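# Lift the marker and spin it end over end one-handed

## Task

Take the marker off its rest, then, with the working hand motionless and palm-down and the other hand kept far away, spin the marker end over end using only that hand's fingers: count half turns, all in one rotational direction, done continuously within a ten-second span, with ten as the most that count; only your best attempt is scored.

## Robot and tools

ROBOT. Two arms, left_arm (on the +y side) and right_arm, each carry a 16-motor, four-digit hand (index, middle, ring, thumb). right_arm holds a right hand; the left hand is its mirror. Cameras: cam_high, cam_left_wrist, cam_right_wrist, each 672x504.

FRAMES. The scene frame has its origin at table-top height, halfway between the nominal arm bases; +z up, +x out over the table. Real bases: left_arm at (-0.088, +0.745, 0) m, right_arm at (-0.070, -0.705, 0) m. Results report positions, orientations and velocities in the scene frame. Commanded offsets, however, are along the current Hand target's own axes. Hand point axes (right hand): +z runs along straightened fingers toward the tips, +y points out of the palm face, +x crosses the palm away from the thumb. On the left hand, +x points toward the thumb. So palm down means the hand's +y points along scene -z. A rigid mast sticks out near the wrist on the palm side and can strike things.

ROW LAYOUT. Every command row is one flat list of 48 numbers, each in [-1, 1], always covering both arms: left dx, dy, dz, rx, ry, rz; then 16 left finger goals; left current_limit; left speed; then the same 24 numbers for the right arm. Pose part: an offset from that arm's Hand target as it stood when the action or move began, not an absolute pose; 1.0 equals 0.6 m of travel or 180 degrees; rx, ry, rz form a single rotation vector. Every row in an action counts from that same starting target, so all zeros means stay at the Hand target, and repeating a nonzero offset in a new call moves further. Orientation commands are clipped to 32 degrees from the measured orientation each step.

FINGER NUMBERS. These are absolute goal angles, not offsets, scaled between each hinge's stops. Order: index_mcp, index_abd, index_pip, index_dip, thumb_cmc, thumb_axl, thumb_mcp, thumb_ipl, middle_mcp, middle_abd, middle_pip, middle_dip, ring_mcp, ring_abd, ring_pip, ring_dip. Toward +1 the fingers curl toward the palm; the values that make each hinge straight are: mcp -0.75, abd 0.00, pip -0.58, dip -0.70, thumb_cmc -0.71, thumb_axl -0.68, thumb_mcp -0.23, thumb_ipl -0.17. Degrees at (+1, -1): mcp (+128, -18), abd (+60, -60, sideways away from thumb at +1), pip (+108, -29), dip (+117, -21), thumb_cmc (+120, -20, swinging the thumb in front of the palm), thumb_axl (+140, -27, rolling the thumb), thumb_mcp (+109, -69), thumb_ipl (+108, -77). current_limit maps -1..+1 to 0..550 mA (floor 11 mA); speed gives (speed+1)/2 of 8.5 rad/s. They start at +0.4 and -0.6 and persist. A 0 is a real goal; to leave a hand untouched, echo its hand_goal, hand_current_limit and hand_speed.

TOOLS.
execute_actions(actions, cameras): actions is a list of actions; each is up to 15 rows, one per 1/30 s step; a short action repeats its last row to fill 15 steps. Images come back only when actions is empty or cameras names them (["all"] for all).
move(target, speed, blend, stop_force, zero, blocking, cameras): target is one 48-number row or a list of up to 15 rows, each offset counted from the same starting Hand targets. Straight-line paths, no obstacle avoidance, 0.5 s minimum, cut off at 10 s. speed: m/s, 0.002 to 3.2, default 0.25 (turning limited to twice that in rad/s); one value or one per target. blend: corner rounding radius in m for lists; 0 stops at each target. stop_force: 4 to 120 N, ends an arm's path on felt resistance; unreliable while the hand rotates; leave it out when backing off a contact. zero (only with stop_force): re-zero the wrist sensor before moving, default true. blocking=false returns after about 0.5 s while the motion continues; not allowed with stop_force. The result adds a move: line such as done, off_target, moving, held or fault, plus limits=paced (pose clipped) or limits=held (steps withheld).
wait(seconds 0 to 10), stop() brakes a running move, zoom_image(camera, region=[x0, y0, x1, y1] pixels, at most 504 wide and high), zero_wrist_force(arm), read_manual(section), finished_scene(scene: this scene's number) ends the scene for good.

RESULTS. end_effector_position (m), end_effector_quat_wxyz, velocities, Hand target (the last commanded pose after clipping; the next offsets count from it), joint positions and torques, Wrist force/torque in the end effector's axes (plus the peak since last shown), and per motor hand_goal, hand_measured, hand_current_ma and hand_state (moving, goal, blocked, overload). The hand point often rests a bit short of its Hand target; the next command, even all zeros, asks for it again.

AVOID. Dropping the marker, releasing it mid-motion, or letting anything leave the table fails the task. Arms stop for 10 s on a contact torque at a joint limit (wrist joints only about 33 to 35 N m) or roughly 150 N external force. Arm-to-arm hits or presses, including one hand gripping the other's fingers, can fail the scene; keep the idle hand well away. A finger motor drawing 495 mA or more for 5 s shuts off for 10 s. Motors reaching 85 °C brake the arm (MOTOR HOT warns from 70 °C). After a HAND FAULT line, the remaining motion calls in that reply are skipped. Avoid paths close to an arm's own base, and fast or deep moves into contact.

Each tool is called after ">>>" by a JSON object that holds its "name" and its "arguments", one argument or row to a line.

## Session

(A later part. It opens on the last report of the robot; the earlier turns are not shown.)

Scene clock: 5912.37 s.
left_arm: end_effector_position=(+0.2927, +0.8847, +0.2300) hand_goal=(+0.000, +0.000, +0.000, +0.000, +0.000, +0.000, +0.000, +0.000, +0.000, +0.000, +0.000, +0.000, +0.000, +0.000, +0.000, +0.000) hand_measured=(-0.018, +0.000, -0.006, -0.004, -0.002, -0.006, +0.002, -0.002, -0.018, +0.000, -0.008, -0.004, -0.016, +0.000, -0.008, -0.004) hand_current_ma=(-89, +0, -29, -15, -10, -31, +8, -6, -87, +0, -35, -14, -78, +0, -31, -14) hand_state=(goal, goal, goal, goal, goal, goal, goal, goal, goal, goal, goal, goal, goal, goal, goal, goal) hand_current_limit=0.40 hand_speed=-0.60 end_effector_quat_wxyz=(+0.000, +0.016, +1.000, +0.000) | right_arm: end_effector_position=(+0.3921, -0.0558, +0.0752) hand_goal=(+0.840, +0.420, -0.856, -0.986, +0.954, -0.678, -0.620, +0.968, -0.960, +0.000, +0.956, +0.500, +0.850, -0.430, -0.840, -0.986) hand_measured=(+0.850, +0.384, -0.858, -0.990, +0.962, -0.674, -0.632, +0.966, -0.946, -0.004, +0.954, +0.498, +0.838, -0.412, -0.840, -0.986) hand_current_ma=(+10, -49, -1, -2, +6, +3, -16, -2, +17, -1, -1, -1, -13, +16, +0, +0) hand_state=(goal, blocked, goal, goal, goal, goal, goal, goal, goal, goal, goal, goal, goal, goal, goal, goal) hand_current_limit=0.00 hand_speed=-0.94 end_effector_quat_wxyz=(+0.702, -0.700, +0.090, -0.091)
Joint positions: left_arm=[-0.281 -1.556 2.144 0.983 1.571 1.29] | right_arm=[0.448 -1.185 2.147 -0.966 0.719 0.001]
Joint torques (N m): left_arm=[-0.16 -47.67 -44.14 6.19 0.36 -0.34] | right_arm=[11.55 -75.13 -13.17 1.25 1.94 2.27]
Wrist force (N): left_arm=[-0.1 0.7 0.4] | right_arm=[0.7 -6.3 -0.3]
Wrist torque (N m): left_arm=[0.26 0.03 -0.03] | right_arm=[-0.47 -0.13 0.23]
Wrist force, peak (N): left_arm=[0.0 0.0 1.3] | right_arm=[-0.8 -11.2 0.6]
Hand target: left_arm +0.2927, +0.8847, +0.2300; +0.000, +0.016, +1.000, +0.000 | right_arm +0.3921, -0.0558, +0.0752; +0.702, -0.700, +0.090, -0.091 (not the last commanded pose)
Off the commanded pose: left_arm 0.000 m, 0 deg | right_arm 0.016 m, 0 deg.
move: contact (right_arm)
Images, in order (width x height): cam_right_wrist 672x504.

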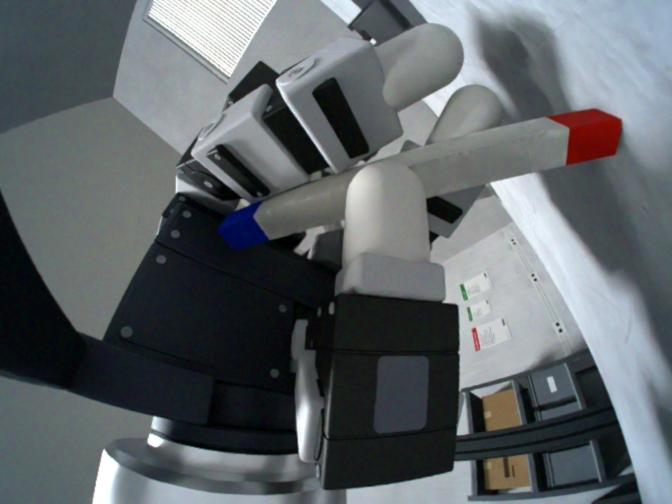

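>>> {"name": "move", "arguments": {
  "target": [
    [0,0,0,0,0,0,0,0,0,0,0,0,0,0,0,0,0,0,0,0,0,0,0.4,-0.6,0,-0.01,0,0,0,0,0.84,0.42,-0.855,-0.986,0.955,-0.678,-0.6,0.968,-0.959,0,0.956,0.5,0.85,-0.43,-0.84,-0.986,0,-0.9],
    [0,0,0,0,0,0,0,0,0,0,0,0,0,0,0,0,0,0,0,0,0,0,0.4,-0.6,0,-0.01,0,0,0,0,0.84,0.42,-0.855,-0.986,0.955,-0.678,-0.6,0.968,-0.959,0,0.956,0.5,0.2,-0.2,-0.84,-0.986,0,-0.9]
  ],
  "cameras": ["cam_right_wrist"],
  "speed": 0.02
}}

Scene clock: 5948.20 s.
left_arm: end_effector_position=(+0.2927, +0.8847, +0.2300) hand_goal=(+0.000, +0.000, +0.000, +0.000, +0.000, +0.000, +0.000, +0.000, +0.000, +0.000, +0.000, +0.000, +0.000, +0.000, +0.000, +0.000) hand_measured=(-0.018, +0.000, -0.006, -0.004, -0.002, -0.006, +0.002, -0.002, -0.018, +0.000, -0.008, -0.004, -0.016, +0.000, -0.008, -0.004) hand_current_ma=(-89, +0, -29, -15, -10, -31, +8, -6, -87, +0, -35, -14, -78, +0, -31, -14) hand_state=(goal, goal, goal, goal, goal, goal, goal, goal, goal, goal, goal, goal, goal, goal, goal, goal) hand_current_limit=0.40 hand_speed=-0.60 end_effector_quat_wxyz=(+0.000, +0.016, +1.000, +0.000) | right_arm: end_effector_position=(+0.3920, -0.0559, +0.0812) hand_goal=(+0.840, +0.420, -0.856, -0.986, +0.954, -0.678, -0.600, +0.968, -0.960, +0.000, +0.956, +0.500, +0.200, -0.200, -0.840, -0.986) hand_measured=(+0.832, +0.414, -0.858, -0.988, +0.954, -0.676, -0.602, +0.964, -0.946, -0.004, +0.954, +0.498, +0.210, -0.202, -0.840, -0.986) hand_current_ma=(-6, -3, -1, -1, +0, +2, -1, -3, +17, -1, -1, -1, +11, -1, +0, +0) hand_state=(goal, goal, goal, goal, goal, goal, goal, goal, goal, goal, goal, goal, goal, goal, goal, goal) hand_current_limit=0.00 hand_speed=-0.90 end_effector_quat_wxyz=(+0.702, -0.700, +0.090, -0.091)
Joint positions: left_arm=[-0.281 -1.556 2.144 0.983 1.571 1.29] | right_arm=[0.448 -1.194 2.145 -0.954 0.719 0.001]
Joint torques (N m): left_arm=[1.14 -48.27 -44.98 6.3 0.94 -0.27] | right_arm=[-2.71 -80.19 -39 0.69 -1.08 0.78]
Wrist force (N): left_arm=[0.3 -0.1 -0.2] | right_arm=[0.8 -0.9 -0.3]
Wrist torque (N m): left_arm=[0.21 -0.03 0.04] | right_arm=[-0.24 -0.15 0.15]
Wrist force, peak (N): left_arm=[-0.3 0.7 1.0] | right_arm=[0.9 -7.2 -0.4]
Hand target: left_arm +0.2927, +0.8847, +0.2300; +0.000, +0.016, +1.000, +0.000 | right_arm +0.3921, -0.0559, +0.0812; +0.702, -0.700, +0.090, -0.091
Off the commanded pose: left_arm 0.000 m, 0 deg | right_arm 0.000 m, 0 deg.
move: done
Images, in order (width x height): cam_right_wrist 672x504.

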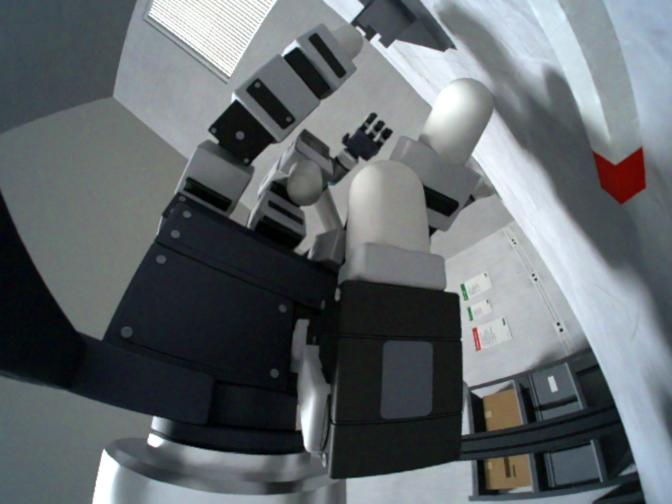

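>>> {"name": "move", "arguments": {
  "target": [
    [0,0,0,0,0,0,0,0,0,0,0,0,0,0,0,0,0,0,0,0,0,0,0.4,-0.6,0,-0.15,0,0,0,0,0.84,0.42,-0.855,-0.986,0.955,-0.678,-0.6,0.968,-0.959,0,0.956,0.5,0.2,-0.2,-0.84,-0.986,0,-0.8],
    [0,0,0,0,0,0,0,0,0,0,0,0,0,0,0,0,0,0,0,0,0,0,0.4,-0.6,0,-0.25,-0.2,0,0,0,0.75,0.22,-0.576,-0.696,0.357,-0.678,-0.661,0.892,-0.959,0,0.956,0.5,0.75,-0.22,-0.576,-0.696,0,-0.8]
  ],
  "cameras": ["cam_high"],
  "speed": 0.2
}}

>>> {"name": "zoom_image", "arguments": {
  "camera": "cam_high",
  "region": [240, 80, 440, 230]
}}

Scene clock: 5959.90 s.
left_arm: end_effector_position=(+0.2927, +0.8847, +0.2300) hand_goal=(+0.000, +0.000, +0.000, +0.000, +0.000, +0.000, +0.000, +0.000, +0.000, +0.000, +0.000, +0.000, +0.000, +0.000, +0.000, +0.000) hand_measured=(-0.018, +0.000, -0.006, -0.004, -0.002, -0.006, +0.002, -0.002, -0.018, +0.000, -0.008, -0.004, -0.016, +0.000, -0.008, -0.004) hand_current_ma=(-89, +0, -29, -15, -10, -31, +8, -6, -87, +0, -35, -14, -78, +0, -31, -14) hand_state=(goal, goal, goal, goal, goal, goal, goal, goal, goal, goal, goal, goal, goal, goal, goal, goal) hand_current_limit=0.40 hand_speed=-0.60 end_effector_quat_wxyz=(+0.000, +0.016, +1.000, +0.000) | right_arm: end_effector_position=(+0.3613, -0.1722, +0.2309) hand_goal=(+0.750, +0.220, -0.576, -0.696, +0.356, -0.678, -0.662, +0.892, -0.960, +0.000, +0.956, +0.500, +0.750, -0.220, -0.576, -0.696) hand_measured=(+0.750, +0.222, -0.580, -0.700, +0.362, -0.676, -0.658, +0.894, -0.946, -0.004, +0.954, +0.498, +0.744, -0.216, -0.578, -0.698) hand_current_ma=(+0, +1, -2, -1, +4, +1, +3, +1, +16, -1, -1, -1, -4, +2, -1, -1) hand_state=(goal, goal, goal, goal, goal, goal, goal, goal, goal, goal, goal, goal, goal, goal, goal, goal) hand_current_limit=0.00 hand_speed=-0.80 end_effector_quat_wxyz=(+0.702, -0.700, +0.090, -0.091)
Joint positions: left_arm=[-0.281 -1.556 2.144 0.983 1.571 1.29] | right_arm=[0.255 -1.558 2.236 -0.682 0.526 0.003]
Joint torques (N m): left_arm=[-0.32 -45 -44.27 6.51 0.74 -0.32] | right_arm=[-13.42 -56.74 -25.69 0.73 -1.66 -2.43]
Wrist force (N): left_arm=[-0.1 0.1 0.5] | right_arm=[1.3 -0.8 -0.8]
Wrist torque (N m): left_arm=[0.18 0.05 -0.01] | right_arm=[-0.15 -0.21 0.14]
Wrist force, peak (N): left_arm=[-0.6 -0.6 0.7] | right_arm=[1.4 -2.4 -0.3]
Hand target: left_arm +0.2927, +0.8847, +0.2300; +0.000, +0.016, +1.000, +0.000 | right_arm +0.3613, -0.1722, +0.2309; +0.702, -0.700, +0.090, -0.091
Off the commanded pose: left_arm 0.000 m, 0 deg | right_arm 0.000 m, 0 deg.
move: done
Images, in order (width x height): cam_high 672x504.

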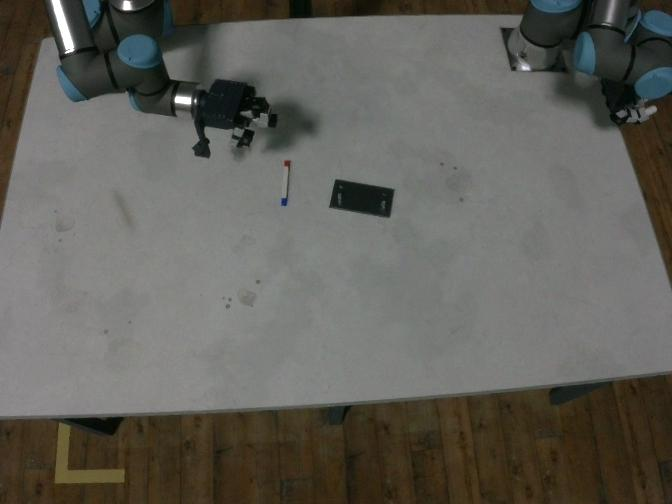

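Scaled by 2.520.

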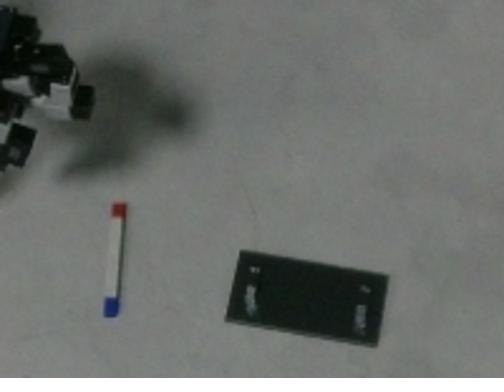

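>>> {"name": "move", "arguments": {
  "target": [0,0,0,0,0,0,0,0,0,0,0,0,0,0,0,0,0,0,0,0,0,0,0.4,-0.6,0.129,0.1015,0.1566,0,0.4456,0,0.608,0.22,-0.576,-0.696,-0.43,-0.678,-0.226,-0.168,-0.959,0,0.956,0.5,0.608,-0.22,-0.576,-0.696,0,-0.8],
  "cameras": ["cam_high"],
  "speed": 0.3
}}

Scene clock: 5988.10 s.
left_arm: end_effector_position=(+0.2927, +0.8847, +0.2300) hand_goal=(+0.000, +0.000, +0.000, +0.000, +0.000, +0.000, +0.000, +0.000, +0.000, +0.000, +0.000, +0.000, +0.000, +0.000, +0.000, +0.000) hand_measured=(-0.018, +0.000, -0.006, -0.004, -0.002, -0.006, +0.002, -0.002, -0.018, +0.000, -0.008, -0.004, -0.016, +0.000, -0.008, -0.004) hand_current_ma=(-89, +0, -29, -15, -10, -31, +8, -6, -87, +0, -35, -14, -78, +0, -31, -14) hand_state=(goal, goal, goal, goal, goal, goal, goal, goal, goal, goal, goal, goal, goal, goal, goal, goal) hand_current_limit=0.40 hand_speed=-0.60 end_effector_quat_wxyz=(+0.000, +0.016, +1.000, +0.000) | right_arm: end_effector_position=(+0.4601, -0.1009, +0.1703) hand_goal=(+0.608, +0.220, -0.576, -0.696, -0.430, -0.678, -0.226, -0.168, -0.960, +0.000, +0.956, +0.500, +0.608, -0.220, -0.576, -0.696) hand_measured=(+0.610, +0.222, -0.578, -0.698, -0.414, -0.676, -0.228, -0.166, -0.946, -0.004, +0.954, +0.498, +0.610, -0.216, -0.578, -0.698) hand_current_ma=(+1, +0, -1, -1, +20, +1, -1, +1, +16, -1, -1, -1, +1, +2, -1, -1) hand_state=(goal, goal, goal, goal, goal, goal, goal, goal, goal, goal, goal, goal, goal, goal, goal, goal) hand_current_limit=0.00 hand_speed=-0.80 end_effector_quat_wxyz=(+0.479, -0.477, +0.521, -0.521)
Joint positions: left_arm=[-0.281 -1.556 2.144 0.983 1.571 1.29] | right_arm=[0.853 -1.212 1.939 -0.73 2.524 0]
Joint torques (N m): left_arm=[0.82 -48.97 -44.61 6.35 0.47 -0.39] | right_arm=[12.73 -53.41 -47.82 0.58 2.12 2.85]
Wrist force (N): left_arm=[-0.1 0.0 0.3] | right_arm=[1.0 -0.2 -1.1]
Wrist torque (N m): left_arm=[0.18 0.03 -0.01] | right_arm=[-0.06 -0.14 0.10]
Wrist force, peak (N): left_arm=[-0.1 -0.2 1.0] | right_arm=[1.9 -1.2 -0.3]
Hand target: left_arm +0.2927, +0.8847, +0.2300; +0.000, +0.016, +1.000, +0.000 | right_arm +0.4601, -0.1009, +0.1703; +0.479, -0.477, +0.521, -0.521
Off the commanded pose: left_arm 0.000 m, 0 deg | right_arm 0.000 m, 0 deg.
move: done
Images, in order (width x height): cam_high 672x504.

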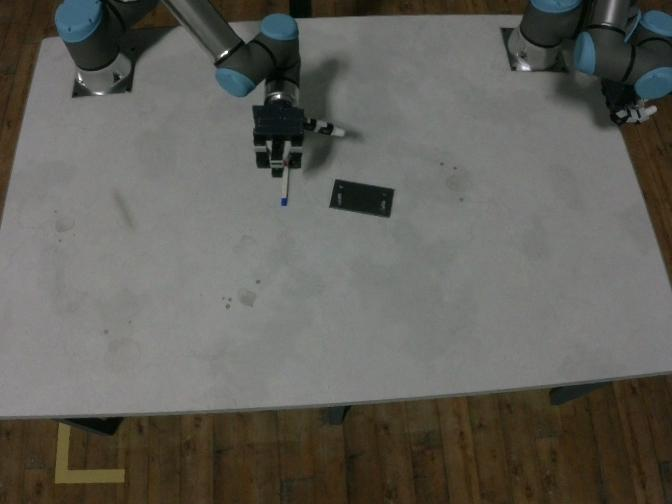

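>>> {"name": "move", "arguments": {
  "target": [
    [0,0,0,0,0,0,0,0,0,0,0,0,0,0,0,0,0,0,0,0,0,0,0.4,-0.6,0,0.1,0,-0.0555,0,0,0.608,0.22,-0.576,-0.696,-0.43,-0.678,-0.226,-0.168,-0.959,0,0.956,0.5,0.608,-0.22,-0.576,-0.696,0,-0.8],
    [0,0,0,0,0,0,0,0,0,0,0,0,0,0,0,0,0,0,0,0,0,0,0.4,-0.6,0,0.1872,0,-0.0555,0,0,0.608,0.22,-0.576,-0.696,-0.43,-0.678,-0.226,-0.168,-0.959,0,0.956,0.5,0.608,-0.22,-0.576,-0.696,0,-0.8]
  ],
  "cameras": ["cam_high","cam_right_wrist"],
  "speed": 0.15
}}

>>> {"name": "zoom_image", "arguments": {
  "camera": "cam_high",
  "region": [230, 80, 360, 230]
}}

Scene clock: 6000.73 s.
left_arm: end_effector_position=(+0.2927, +0.8847, +0.2300) hand_goal=(+0.000, +0.000, +0.000, +0.000, +0.000, +0.000, +0.000, +0.000, +0.000, +0.000, +0.000, +0.000, +0.000, +0.000, +0.000, +0.000) hand_measured=(-0.018, +0.000, -0.006, -0.004, -0.002, -0.006, +0.002, -0.002, -0.018, +0.000, -0.008, -0.004, -0.016, +0.000, -0.008, -0.004) hand_current_ma=(-89, +0, -29, -15, -10, -31, +8, -6, -87, +0, -35, -14, -78, +0, -31, -14) hand_state=(goal, goal, goal, goal, goal, goal, goal, goal, goal, goal, goal, goal, goal, goal, goal, goal) hand_current_limit=0.40 hand_speed=-0.60 end_effector_quat_wxyz=(+0.000, +0.016, +1.000, +0.000) | right_arm: end_effector_position=(+0.4604, -0.1007, +0.0581) hand_goal=(+0.608, +0.220, -0.576, -0.696, -0.430, -0.678, -0.226, -0.168, -0.960, +0.000, +0.956, +0.500, +0.608, -0.220, -0.576, -0.696) hand_measured=(+0.608, +0.222, -0.578, -0.698, -0.414, -0.676, -0.228, -0.166, -0.946, -0.004, +0.954, +0.498, +0.608, -0.216, -0.578, -0.698) hand_current_ma=(+0, +0, -1, -1, +17, +1, -1, +1, +15, -1, -1, -1, +0, +2, -1, -1) hand_state=(goal, goal, goal, goal, goal, goal, goal, goal, goal, goal, goal, goal, goal, goal, goal, goal) hand_current_limit=0.00 hand_speed=-0.80 end_effector_quat_wxyz=(+0.436, -0.517, +0.564, -0.474)
Joint positions: left_arm=[-0.281 -1.556 2.144 0.983 1.571 1.29] | right_arm=[0.83 -1.07 1.892 -0.539 2.481 0.228]
Joint torques (N m): left_arm=[1.9 -46.68 -43.43 5.88 0.88 -0.8] | right_arm=[-7.6 -56.38 -19.99 -1.82 -0.61 -2.48]
Wrist force (N): left_arm=[0.0 0.3 0.7] | right_arm=[0.9 -0.9 -0.2]
Wrist torque (N m): left_arm=[0.19 0.03 -0.02] | right_arm=[-0.17 -0.18 0.05]
Wrist force, peak (N): left_arm=[-1.1 -0.2 0.6] | right_arm=[1.3 -1.4 -1.0]
Hand target: left_arm +0.2927, +0.8847, +0.2300; +0.000, +0.016, +1.000, +0.000 | right_arm +0.4604, -0.1006, +0.0580; +0.436, -0.517, +0.564, -0.474
Off the commanded pose: left_arm 0.000 m, 0 deg | right_arm 0.000 m, 0 deg.
move: done
Images, in order (width x height): cam_high 672x504, cam_right_wrist 672x504.

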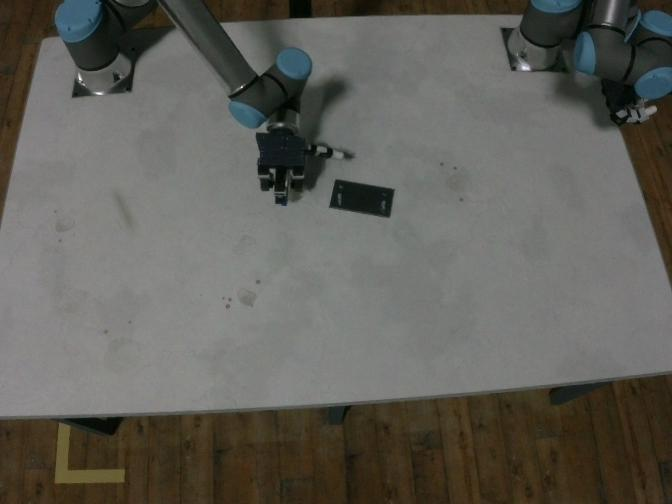

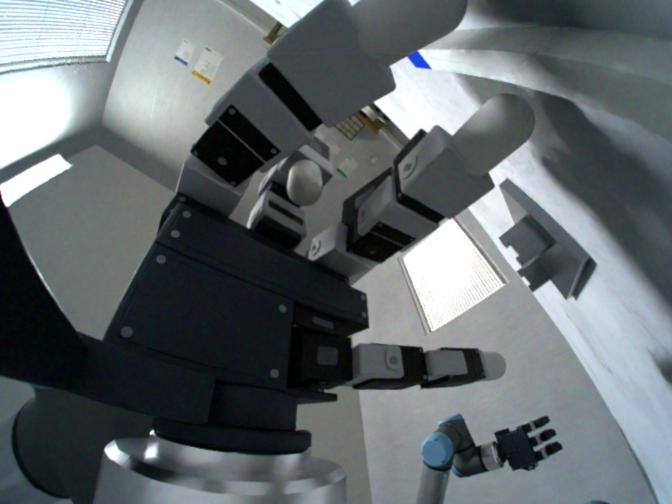

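Scaled by 3.360.

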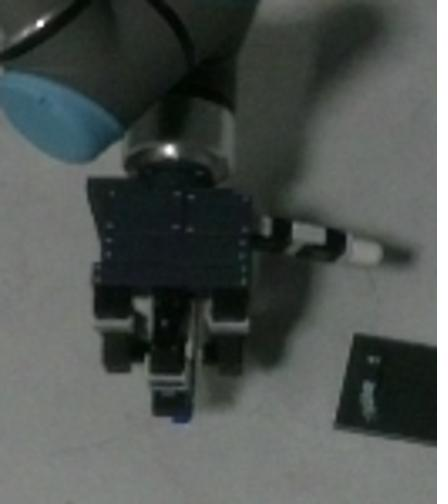

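>>> {"name": "move", "arguments": {
  "target": [0,0,0,0,0,0,0,0,0,0,0,0,0,0,0,0,0,0,0,0,0,0,0.4,-0.6,0,0.0197,0.00348,0,0,0,0.608,0.22,-0.576,-0.696,-0.43,-0.678,-0.226,-0.168,-0.959,0,0.956,0.5,0.608,-0.22,-0.576,-0.696,0,-0.8],
  "cameras": ["cam_right_wrist"],
  "speed": 0.005,
  "stop_force": 4
}}

Scene clock: 6011.20 s.
left_arm: end_effector_position=(+0.2927, +0.8847, +0.2300) hand_goal=(+0.000, +0.000, +0.000, +0.000, +0.000, +0.000, +0.000, +0.000, +0.000, +0.000, +0.000, +0.000, +0.000, +0.000, +0.000, +0.000) hand_measured=(-0.018, +0.000, -0.006, -0.004, -0.002, -0.006, +0.002, -0.002, -0.018, +0.000, -0.008, -0.004, -0.016, +0.000, -0.008, -0.004) hand_current_ma=(-89, +0, -29, -15, -10, -31, +8, -6, -87, +0, -35, -14, -78, +0, -31, -14) hand_state=(goal, goal, goal, goal, goal, goal, goal, goal, goal, goal, goal, goal, goal, goal, goal, goal) hand_current_limit=0.40 hand_speed=-0.60 end_effector_quat_wxyz=(+0.000, +0.016, +1.000, +0.000) | right_arm: end_effector_position=(+0.4604, -0.1006, +0.0517) hand_goal=(+0.608, +0.220, -0.576, -0.696, -0.430, -0.678, -0.226, -0.168, -0.960, +0.000, +0.956, +0.500, +0.608, -0.220, -0.576, -0.696) hand_measured=(+0.608, +0.222, -0.578, -0.698, -0.414, -0.676, -0.228, -0.166, -0.946, -0.004, +0.954, +0.498, +0.608, -0.216, -0.578, -0.698) hand_current_ma=(+0, +1, -1, -1, +17, +1, -1, +1, +15, -1, -1, -1, +0, +2, -1, -1) hand_state=(goal, goal, goal, goal, goal, goal, goal, goal, goal, goal, goal, goal, goal, goal, goal, goal) hand_current_limit=0.00 hand_speed=-0.80 end_effector_quat_wxyz=(+0.436, -0.517, +0.564, -0.474)
Joint positions: left_arm=[-0.281 -1.556 2.144 0.983 1.571 1.29] | right_arm=[0.83 -1.062 1.895 -0.549 2.481 0.228]
Joint torques (N m): left_arm=[-1.03 -49.23 -44.42 5.87 0.37 -0.45] | right_arm=[5.6 -88.76 -27.48 0.96 -0.84 -1.34]
Wrist force (N): left_arm=[0.1 0.2 0.5] | right_arm=[1.2 -5.4 0.0]
Wrist torque (N m): left_arm=[0.21 0.02 -0.01] | right_arm=[-0.31 -0.20 0.01]
Wrist force, peak (N): left_arm=[0.3 -0.4 1.0] | right_arm=[1.0 -8.2 0.2]
Hand target: left_arm +0.2927, +0.8847, +0.2300; +0.000, +0.016, +1.000, +0.000 | right_arm +0.4604, -0.1006, +0.0517; +0.436, -0.517, +0.564, -0.474 (not the last commanded pose)
Off the commanded pose: left_arm 0.000 m, 0 deg | right_arm 0.006 m, 0 deg.
move: contact (right_arm)
Images, in order (width x height): cam_right_wrist 672x504.

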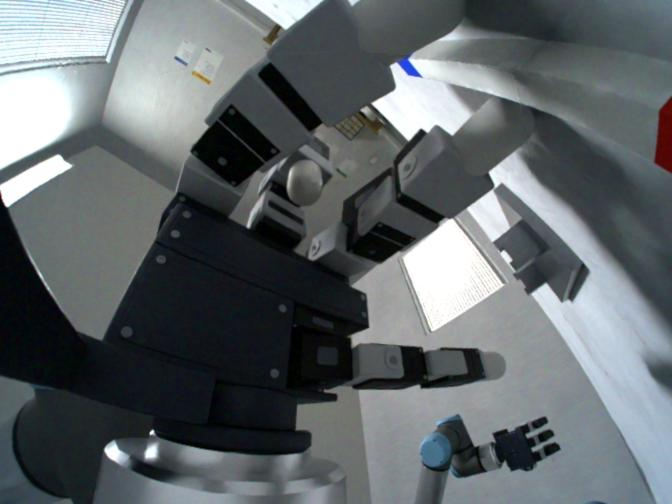

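>>> {"name": "move", "arguments": {
  "target": [
    [0,0,0,0,0,0,0,0,0,0,0,0,0,0,0,0,0,0,0,0,0,0,0.4,-0.6,0,-0.0014,-0.0002,0,0,0,0.608,0.22,-0.576,-0.696,-0.43,-0.678,-0.226,-0.168,-0.959,0,0.956,0.5,0.608,-0.22,-0.576,-0.696,0,-0.94],
    [0,0,0,0,0,0,0,0,0,0,0,0,0,0,0,0,0,0,0,0,0,0,0.4,-0.6,0,-0.0014,-0.0002,0,0,0,0.608,0.43,-0.576,-0.696,-0.43,-0.678,-0.226,-0.168,-0.959,0,0.956,0.5,0.608,-0.46,-0.576,-0.696,0,-0.94]
  ],
  "cameras": ["cam_right_wrist"],
  "speed": 0.02
}}

>>> {"name": "move", "arguments": {
  "target": [0,0,0,0,0,0,0,0,0,0,0,0,0,0,0,0,0,0,0,0,0,0,0.4,-0.6,0,-0.12,-0.02,0,0,0,0.608,0.43,-0.576,-0.696,-0.43,-0.678,-0.226,-0.168,-0.959,0,0.956,0.5,0.608,-0.46,-0.576,-0.696,0,-0.94],
  "cameras": ["cam_high","cam_right_wrist"],
  "speed": 0.06
}}

Scene clock: 6022.03 s.
left_arm: end_effector_position=(+0.2927, +0.8847, +0.2300) hand_goal=(+0.000, +0.000, +0.000, +0.000, +0.000, +0.000, +0.000, +0.000, +0.000, +0.000, +0.000, +0.000, +0.000, +0.000, +0.000, +0.000) hand_measured=(-0.018, +0.000, -0.006, -0.004, -0.002, -0.006, +0.002, -0.002, -0.018, +0.000, -0.008, -0.004, -0.016, +0.000, -0.008, -0.004) hand_current_ma=(-89, +0, -29, -15, -10, -31, +8, -6, -87, +0, -35, -14, -78, +0, -31, -14) hand_state=(goal, goal, goal, goal, goal, goal, goal, goal, goal, goal, goal, goal, goal, goal, goal, goal) hand_current_limit=0.40 hand_speed=-0.60 end_effector_quat_wxyz=(+0.000, +0.016, +1.000, +0.000) | right_arm: end_effector_position=(+0.4604, -0.1006, +0.0526) hand_goal=(+0.608, +0.430, -0.576, -0.696, -0.430, -0.678, -0.226, -0.168, -0.960, +0.000, +0.956, +0.500, +0.608, -0.460, -0.576, -0.696) hand_measured=(+0.608, +0.324, -0.578, -0.698, -0.414, -0.676, -0.228, -0.166, -0.946, -0.004, +0.954, +0.498, +0.608, -0.316, -0.578, -0.698) hand_current_ma=(+0, -241, -1, -1, +17, +1, -1, +1, +15, -1, -1, -1, +0, +275, -1, -1) hand_state=(goal, moving, goal, goal, goal, goal, goal, goal, goal, goal, goal, goal, goal, moving, goal, goal) hand_current_limit=0.00 hand_speed=-0.94 end_effector_quat_wxyz=(+0.436, -0.517, +0.564, -0.474)
Joint positions: left_arm=[-0.281 -1.556 2.144 0.983 1.571 1.29] | right_arm=[0.83 -1.063 1.894 -0.548 2.481 0.228]
Joint torques (N m): left_arm=[0.53 -47.93 -43.84 6.08 0.64 -0.47] | right_arm=[-11.24 -90.84 -42.02 0.72 -0.83 -2.63]
Wrist force (N): left_arm=[-0.1 0.1 0.2] | right_arm=[1.0 -0.9 -0.1]
Wrist torque (N m): left_arm=[0.21 0.04 -0.01] | right_arm=[-0.18 -0.18 0.07]
Wrist force, peak (N): left_arm=[-0.2 -0.1 0.9] | right_arm=[1.0 -5.7 0.0]
Hand target: left_arm +0.2927, +0.8847, +0.2300; +0.000, +0.016, +1.000, +0.000 | right_arm +0.4604, -0.1006, +0.0526; +0.436, -0.517, +0.564, -0.474
Off the commanded pose: left_arm 0.000 m, 0 deg | right_arm 0.000 m, 0 deg.
move: done
Images, in order (width x height): cam_right_wrist 672x504.

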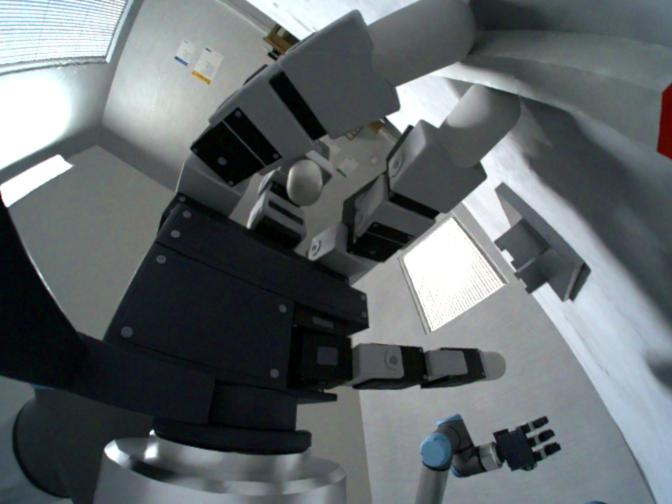

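Scene clock: 6023.70 s.
left_arm: end_effector_position=(+0.2927, +0.8847, +0.2300) hand_goal=(+0.000, +0.000, +0.000, +0.000, +0.000, +0.000, +0.000, +0.000, +0.000, +0.000, +0.000, +0.000, +0.000, +0.000, +0.000, +0.000) hand_measured=(-0.018, +0.000, -0.006, -0.004, -0.002, -0.006, +0.002, -0.002, -0.018, +0.000, -0.008, -0.004, -0.016, +0.000, -0.008, -0.004) hand_current_ma=(-89, +0, -29, -15, -10, -31, +8, -6, -87, +0, -35, -14, -78, +0, -31, -14) hand_state=(goal, goal, goal, goal, goal, goal, goal, goal, goal, goal, goal, goal, goal, goal, goal, goal) hand_current_limit=0.40 hand_speed=-0.60 end_effector_quat_wxyz=(+0.000, +0.016, +1.000, +0.000) | right_arm: end_effector_position=(+0.4609, -0.1008, +0.1254) hand_goal=(+0.608, +0.430, -0.576, -0.696, -0.430, -0.678, -0.226, -0.168, -0.960, +0.000, +0.956, +0.500, +0.608, -0.460, -0.576, -0.696) hand_measured=(+0.608, +0.324, -0.578, -0.698, -0.414, -0.676, -0.228, -0.166, -0.946, -0.004, +0.954, +0.498, +0.606, -0.316, -0.578, -0.698) hand_current_ma=(+0, -240, -1, -1, +17, +1, -1, +1, +15, -1, -1, -1, -1, +275, -1, -1) hand_state=(goal, blocked, goal, goal, goal, goal, goal, goal, goal, goal, goal, goal, goal, blocked, goal, goal) hand_current_limit=0.00 hand_speed=-0.94 end_effector_quat_wxyz=(+0.436, -0.517, +0.564, -0.474)
Joint positions: left_arm=[-0.281 -1.556 2.144 0.983 1.571 1.29] | right_arm=[0.829 -1.15 1.862 -0.429 2.48 0.228]
Joint torques (N m): left_arm=[0.15 -47.87 -46.39 6.5 0.49 -0.37] | right_arm=[-13.41 -87.65 -47.08 1.62 -0.7 2.65]
Wrist force (N): left_arm=[-0.3 0.0 0.5] | right_arm=[0.6 -0.3 -0.6]
Wrist torque (N m): left_arm=[0.18 0.07 -0.04] | right_arm=[-0.08 -0.13 0.04]
Wrist force, peak (N): left_arm=[0.3 0.3 0.9] | right_arm=[1.2 -0.4 -1.0]
Hand target: left_arm +0.2927, +0.8847, +0.2300; +0.000, +0.016, +1.000, +0.000 | right_arm +0.4609, -0.1008, +0.1256; +0.436, -0.517, +0.564, -0.474
Off the commanded pose: left_arm 0.000 m, 0 deg | right_arm 0.000 m, 0 deg.
move: done
Images, in order (width x height): cam_high 672x504, cam_right_wrist 672x504.

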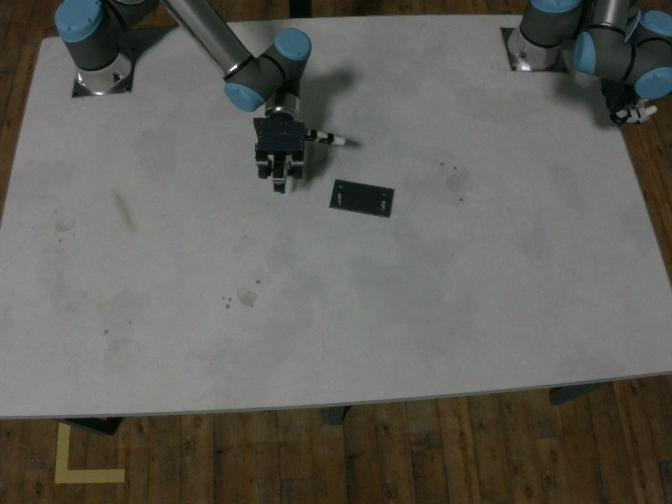

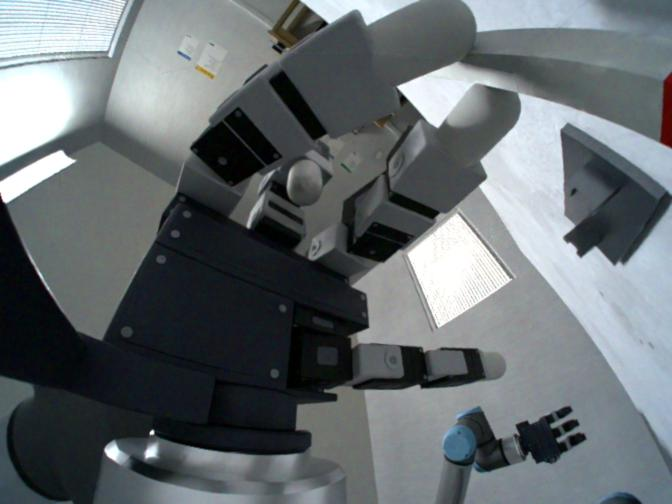

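>>> {"name": "move", "arguments": {
  "target": [0,0,0,0,0,0,0,0,0,0,0,0,0,0,0,0,0,0,0,0,0,0,0.4,-0.6,-0.4133,-0.0337,-0.043,0,-0.4389,-0.0775,0.608,0.43,-0.576,-0.696,-0.43,-0.678,-0.226,-0.168,-0.959,0,0.956,0.5,0.608,-0.46,-0.576,-0.696,0,-0.94],
  "cameras": ["cam_high","cam_right_wrist"],
  "speed": 0.2
}}

>>> {"name": "zoom_image", "arguments": {
  "camera": "cam_high",
  "region": [300, 110, 440, 240]
}}

Scene clock: 6053.83 s.
left_arm: end_effector_position=(+0.2927, +0.8847, +0.2300) hand_goal=(+0.000, +0.000, +0.000, +0.000, +0.000, +0.000, +0.000, +0.000, +0.000, +0.000, +0.000, +0.000, +0.000, +0.000, +0.000, +0.000) hand_measured=(-0.018, +0.000, -0.006, -0.004, -0.002, -0.006, +0.002, -0.002, -0.018, +0.000, -0.008, -0.004, -0.016, +0.000, -0.008, -0.004) hand_current_ma=(-89, +0, -29, -15, -10, -31, +8, -6, -87, +0, -35, -14, -78, +0, -31, -14) hand_state=(goal, goal, goal, goal, goal, goal, goal, goal, goal, goal, goal, goal, goal, goal, goal, goal) hand_current_limit=0.40 hand_speed=-0.60 end_effector_quat_wxyz=(+0.000, +0.016, +1.000, +0.000) | right_arm: end_effector_position=(+0.4603, +0.1480, +0.1505) hand_goal=(+0.608, +0.430, -0.576, -0.696, -0.430, -0.678, -0.226, -0.168, -0.960, +0.000, +0.956, +0.500, +0.608, -0.460, -0.576, -0.696) hand_measured=(+0.608, +0.324, -0.578, -0.698, -0.414, -0.676, -0.228, -0.166, -0.946, -0.004, +0.954, +0.498, +0.606, -0.316, -0.578, -0.698) hand_current_ma=(+0, -239, -1, -1, +17, +1, +0, +1, +15, -1, -1, -1, -1, +275, -1, -1) hand_state=(goal, blocked, goal, goal, goal, goal, goal, goal, goal, goal, goal, goal, goal, blocked, goal, goal) hand_current_limit=0.00 hand_speed=-0.94 end_effector_quat_wxyz=(-0.638, +0.759, -0.097, +0.083)
Joint positions: left_arm=[-0.281 -1.556 2.144 0.983 1.571 1.29] | right_arm=[0.668 -1.016 1.585 -0.357 0.951 -0.126]
Joint torques (N m): left_arm=[-0.72 -47.55 -44.89 6.35 0.47 -0.43] | right_arm=[-14.44 -71.79 -50.72 1.04 -2.53 -3.72]
Wrist force (N): left_arm=[-0.1 -0.1 0.2] | right_arm=[0.4 -0.5 -0.7]
Wrist torque (N m): left_arm=[0.17 0.04 -0.01] | right_arm=[-0.08 -0.09 0.25]
Wrist force, peak (N): left_arm=[-0.1 0.2 1.3] | right_arm=[1.7 -0.5 0.5]
Hand target: left_arm +0.2927, +0.8847, +0.2300; +0.000, +0.016, +1.000, +0.000 | right_arm +0.4603, +0.1481, +0.1505; -0.638, +0.759, -0.097, +0.083
Off the commanded pose: left_arm 0.000 m, 0 deg | right_arm 0.000 m, 0 deg.
move: done
Images, in order (width x height): cam_high 672x504, cam_right_wrist 672x504.

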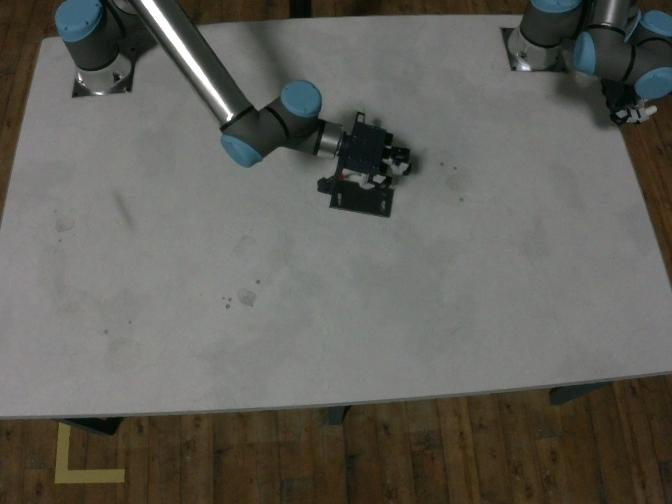

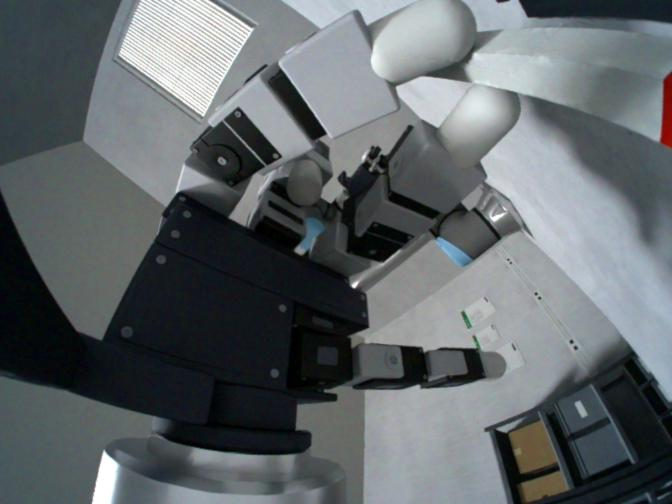

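Scaled by 3.600.

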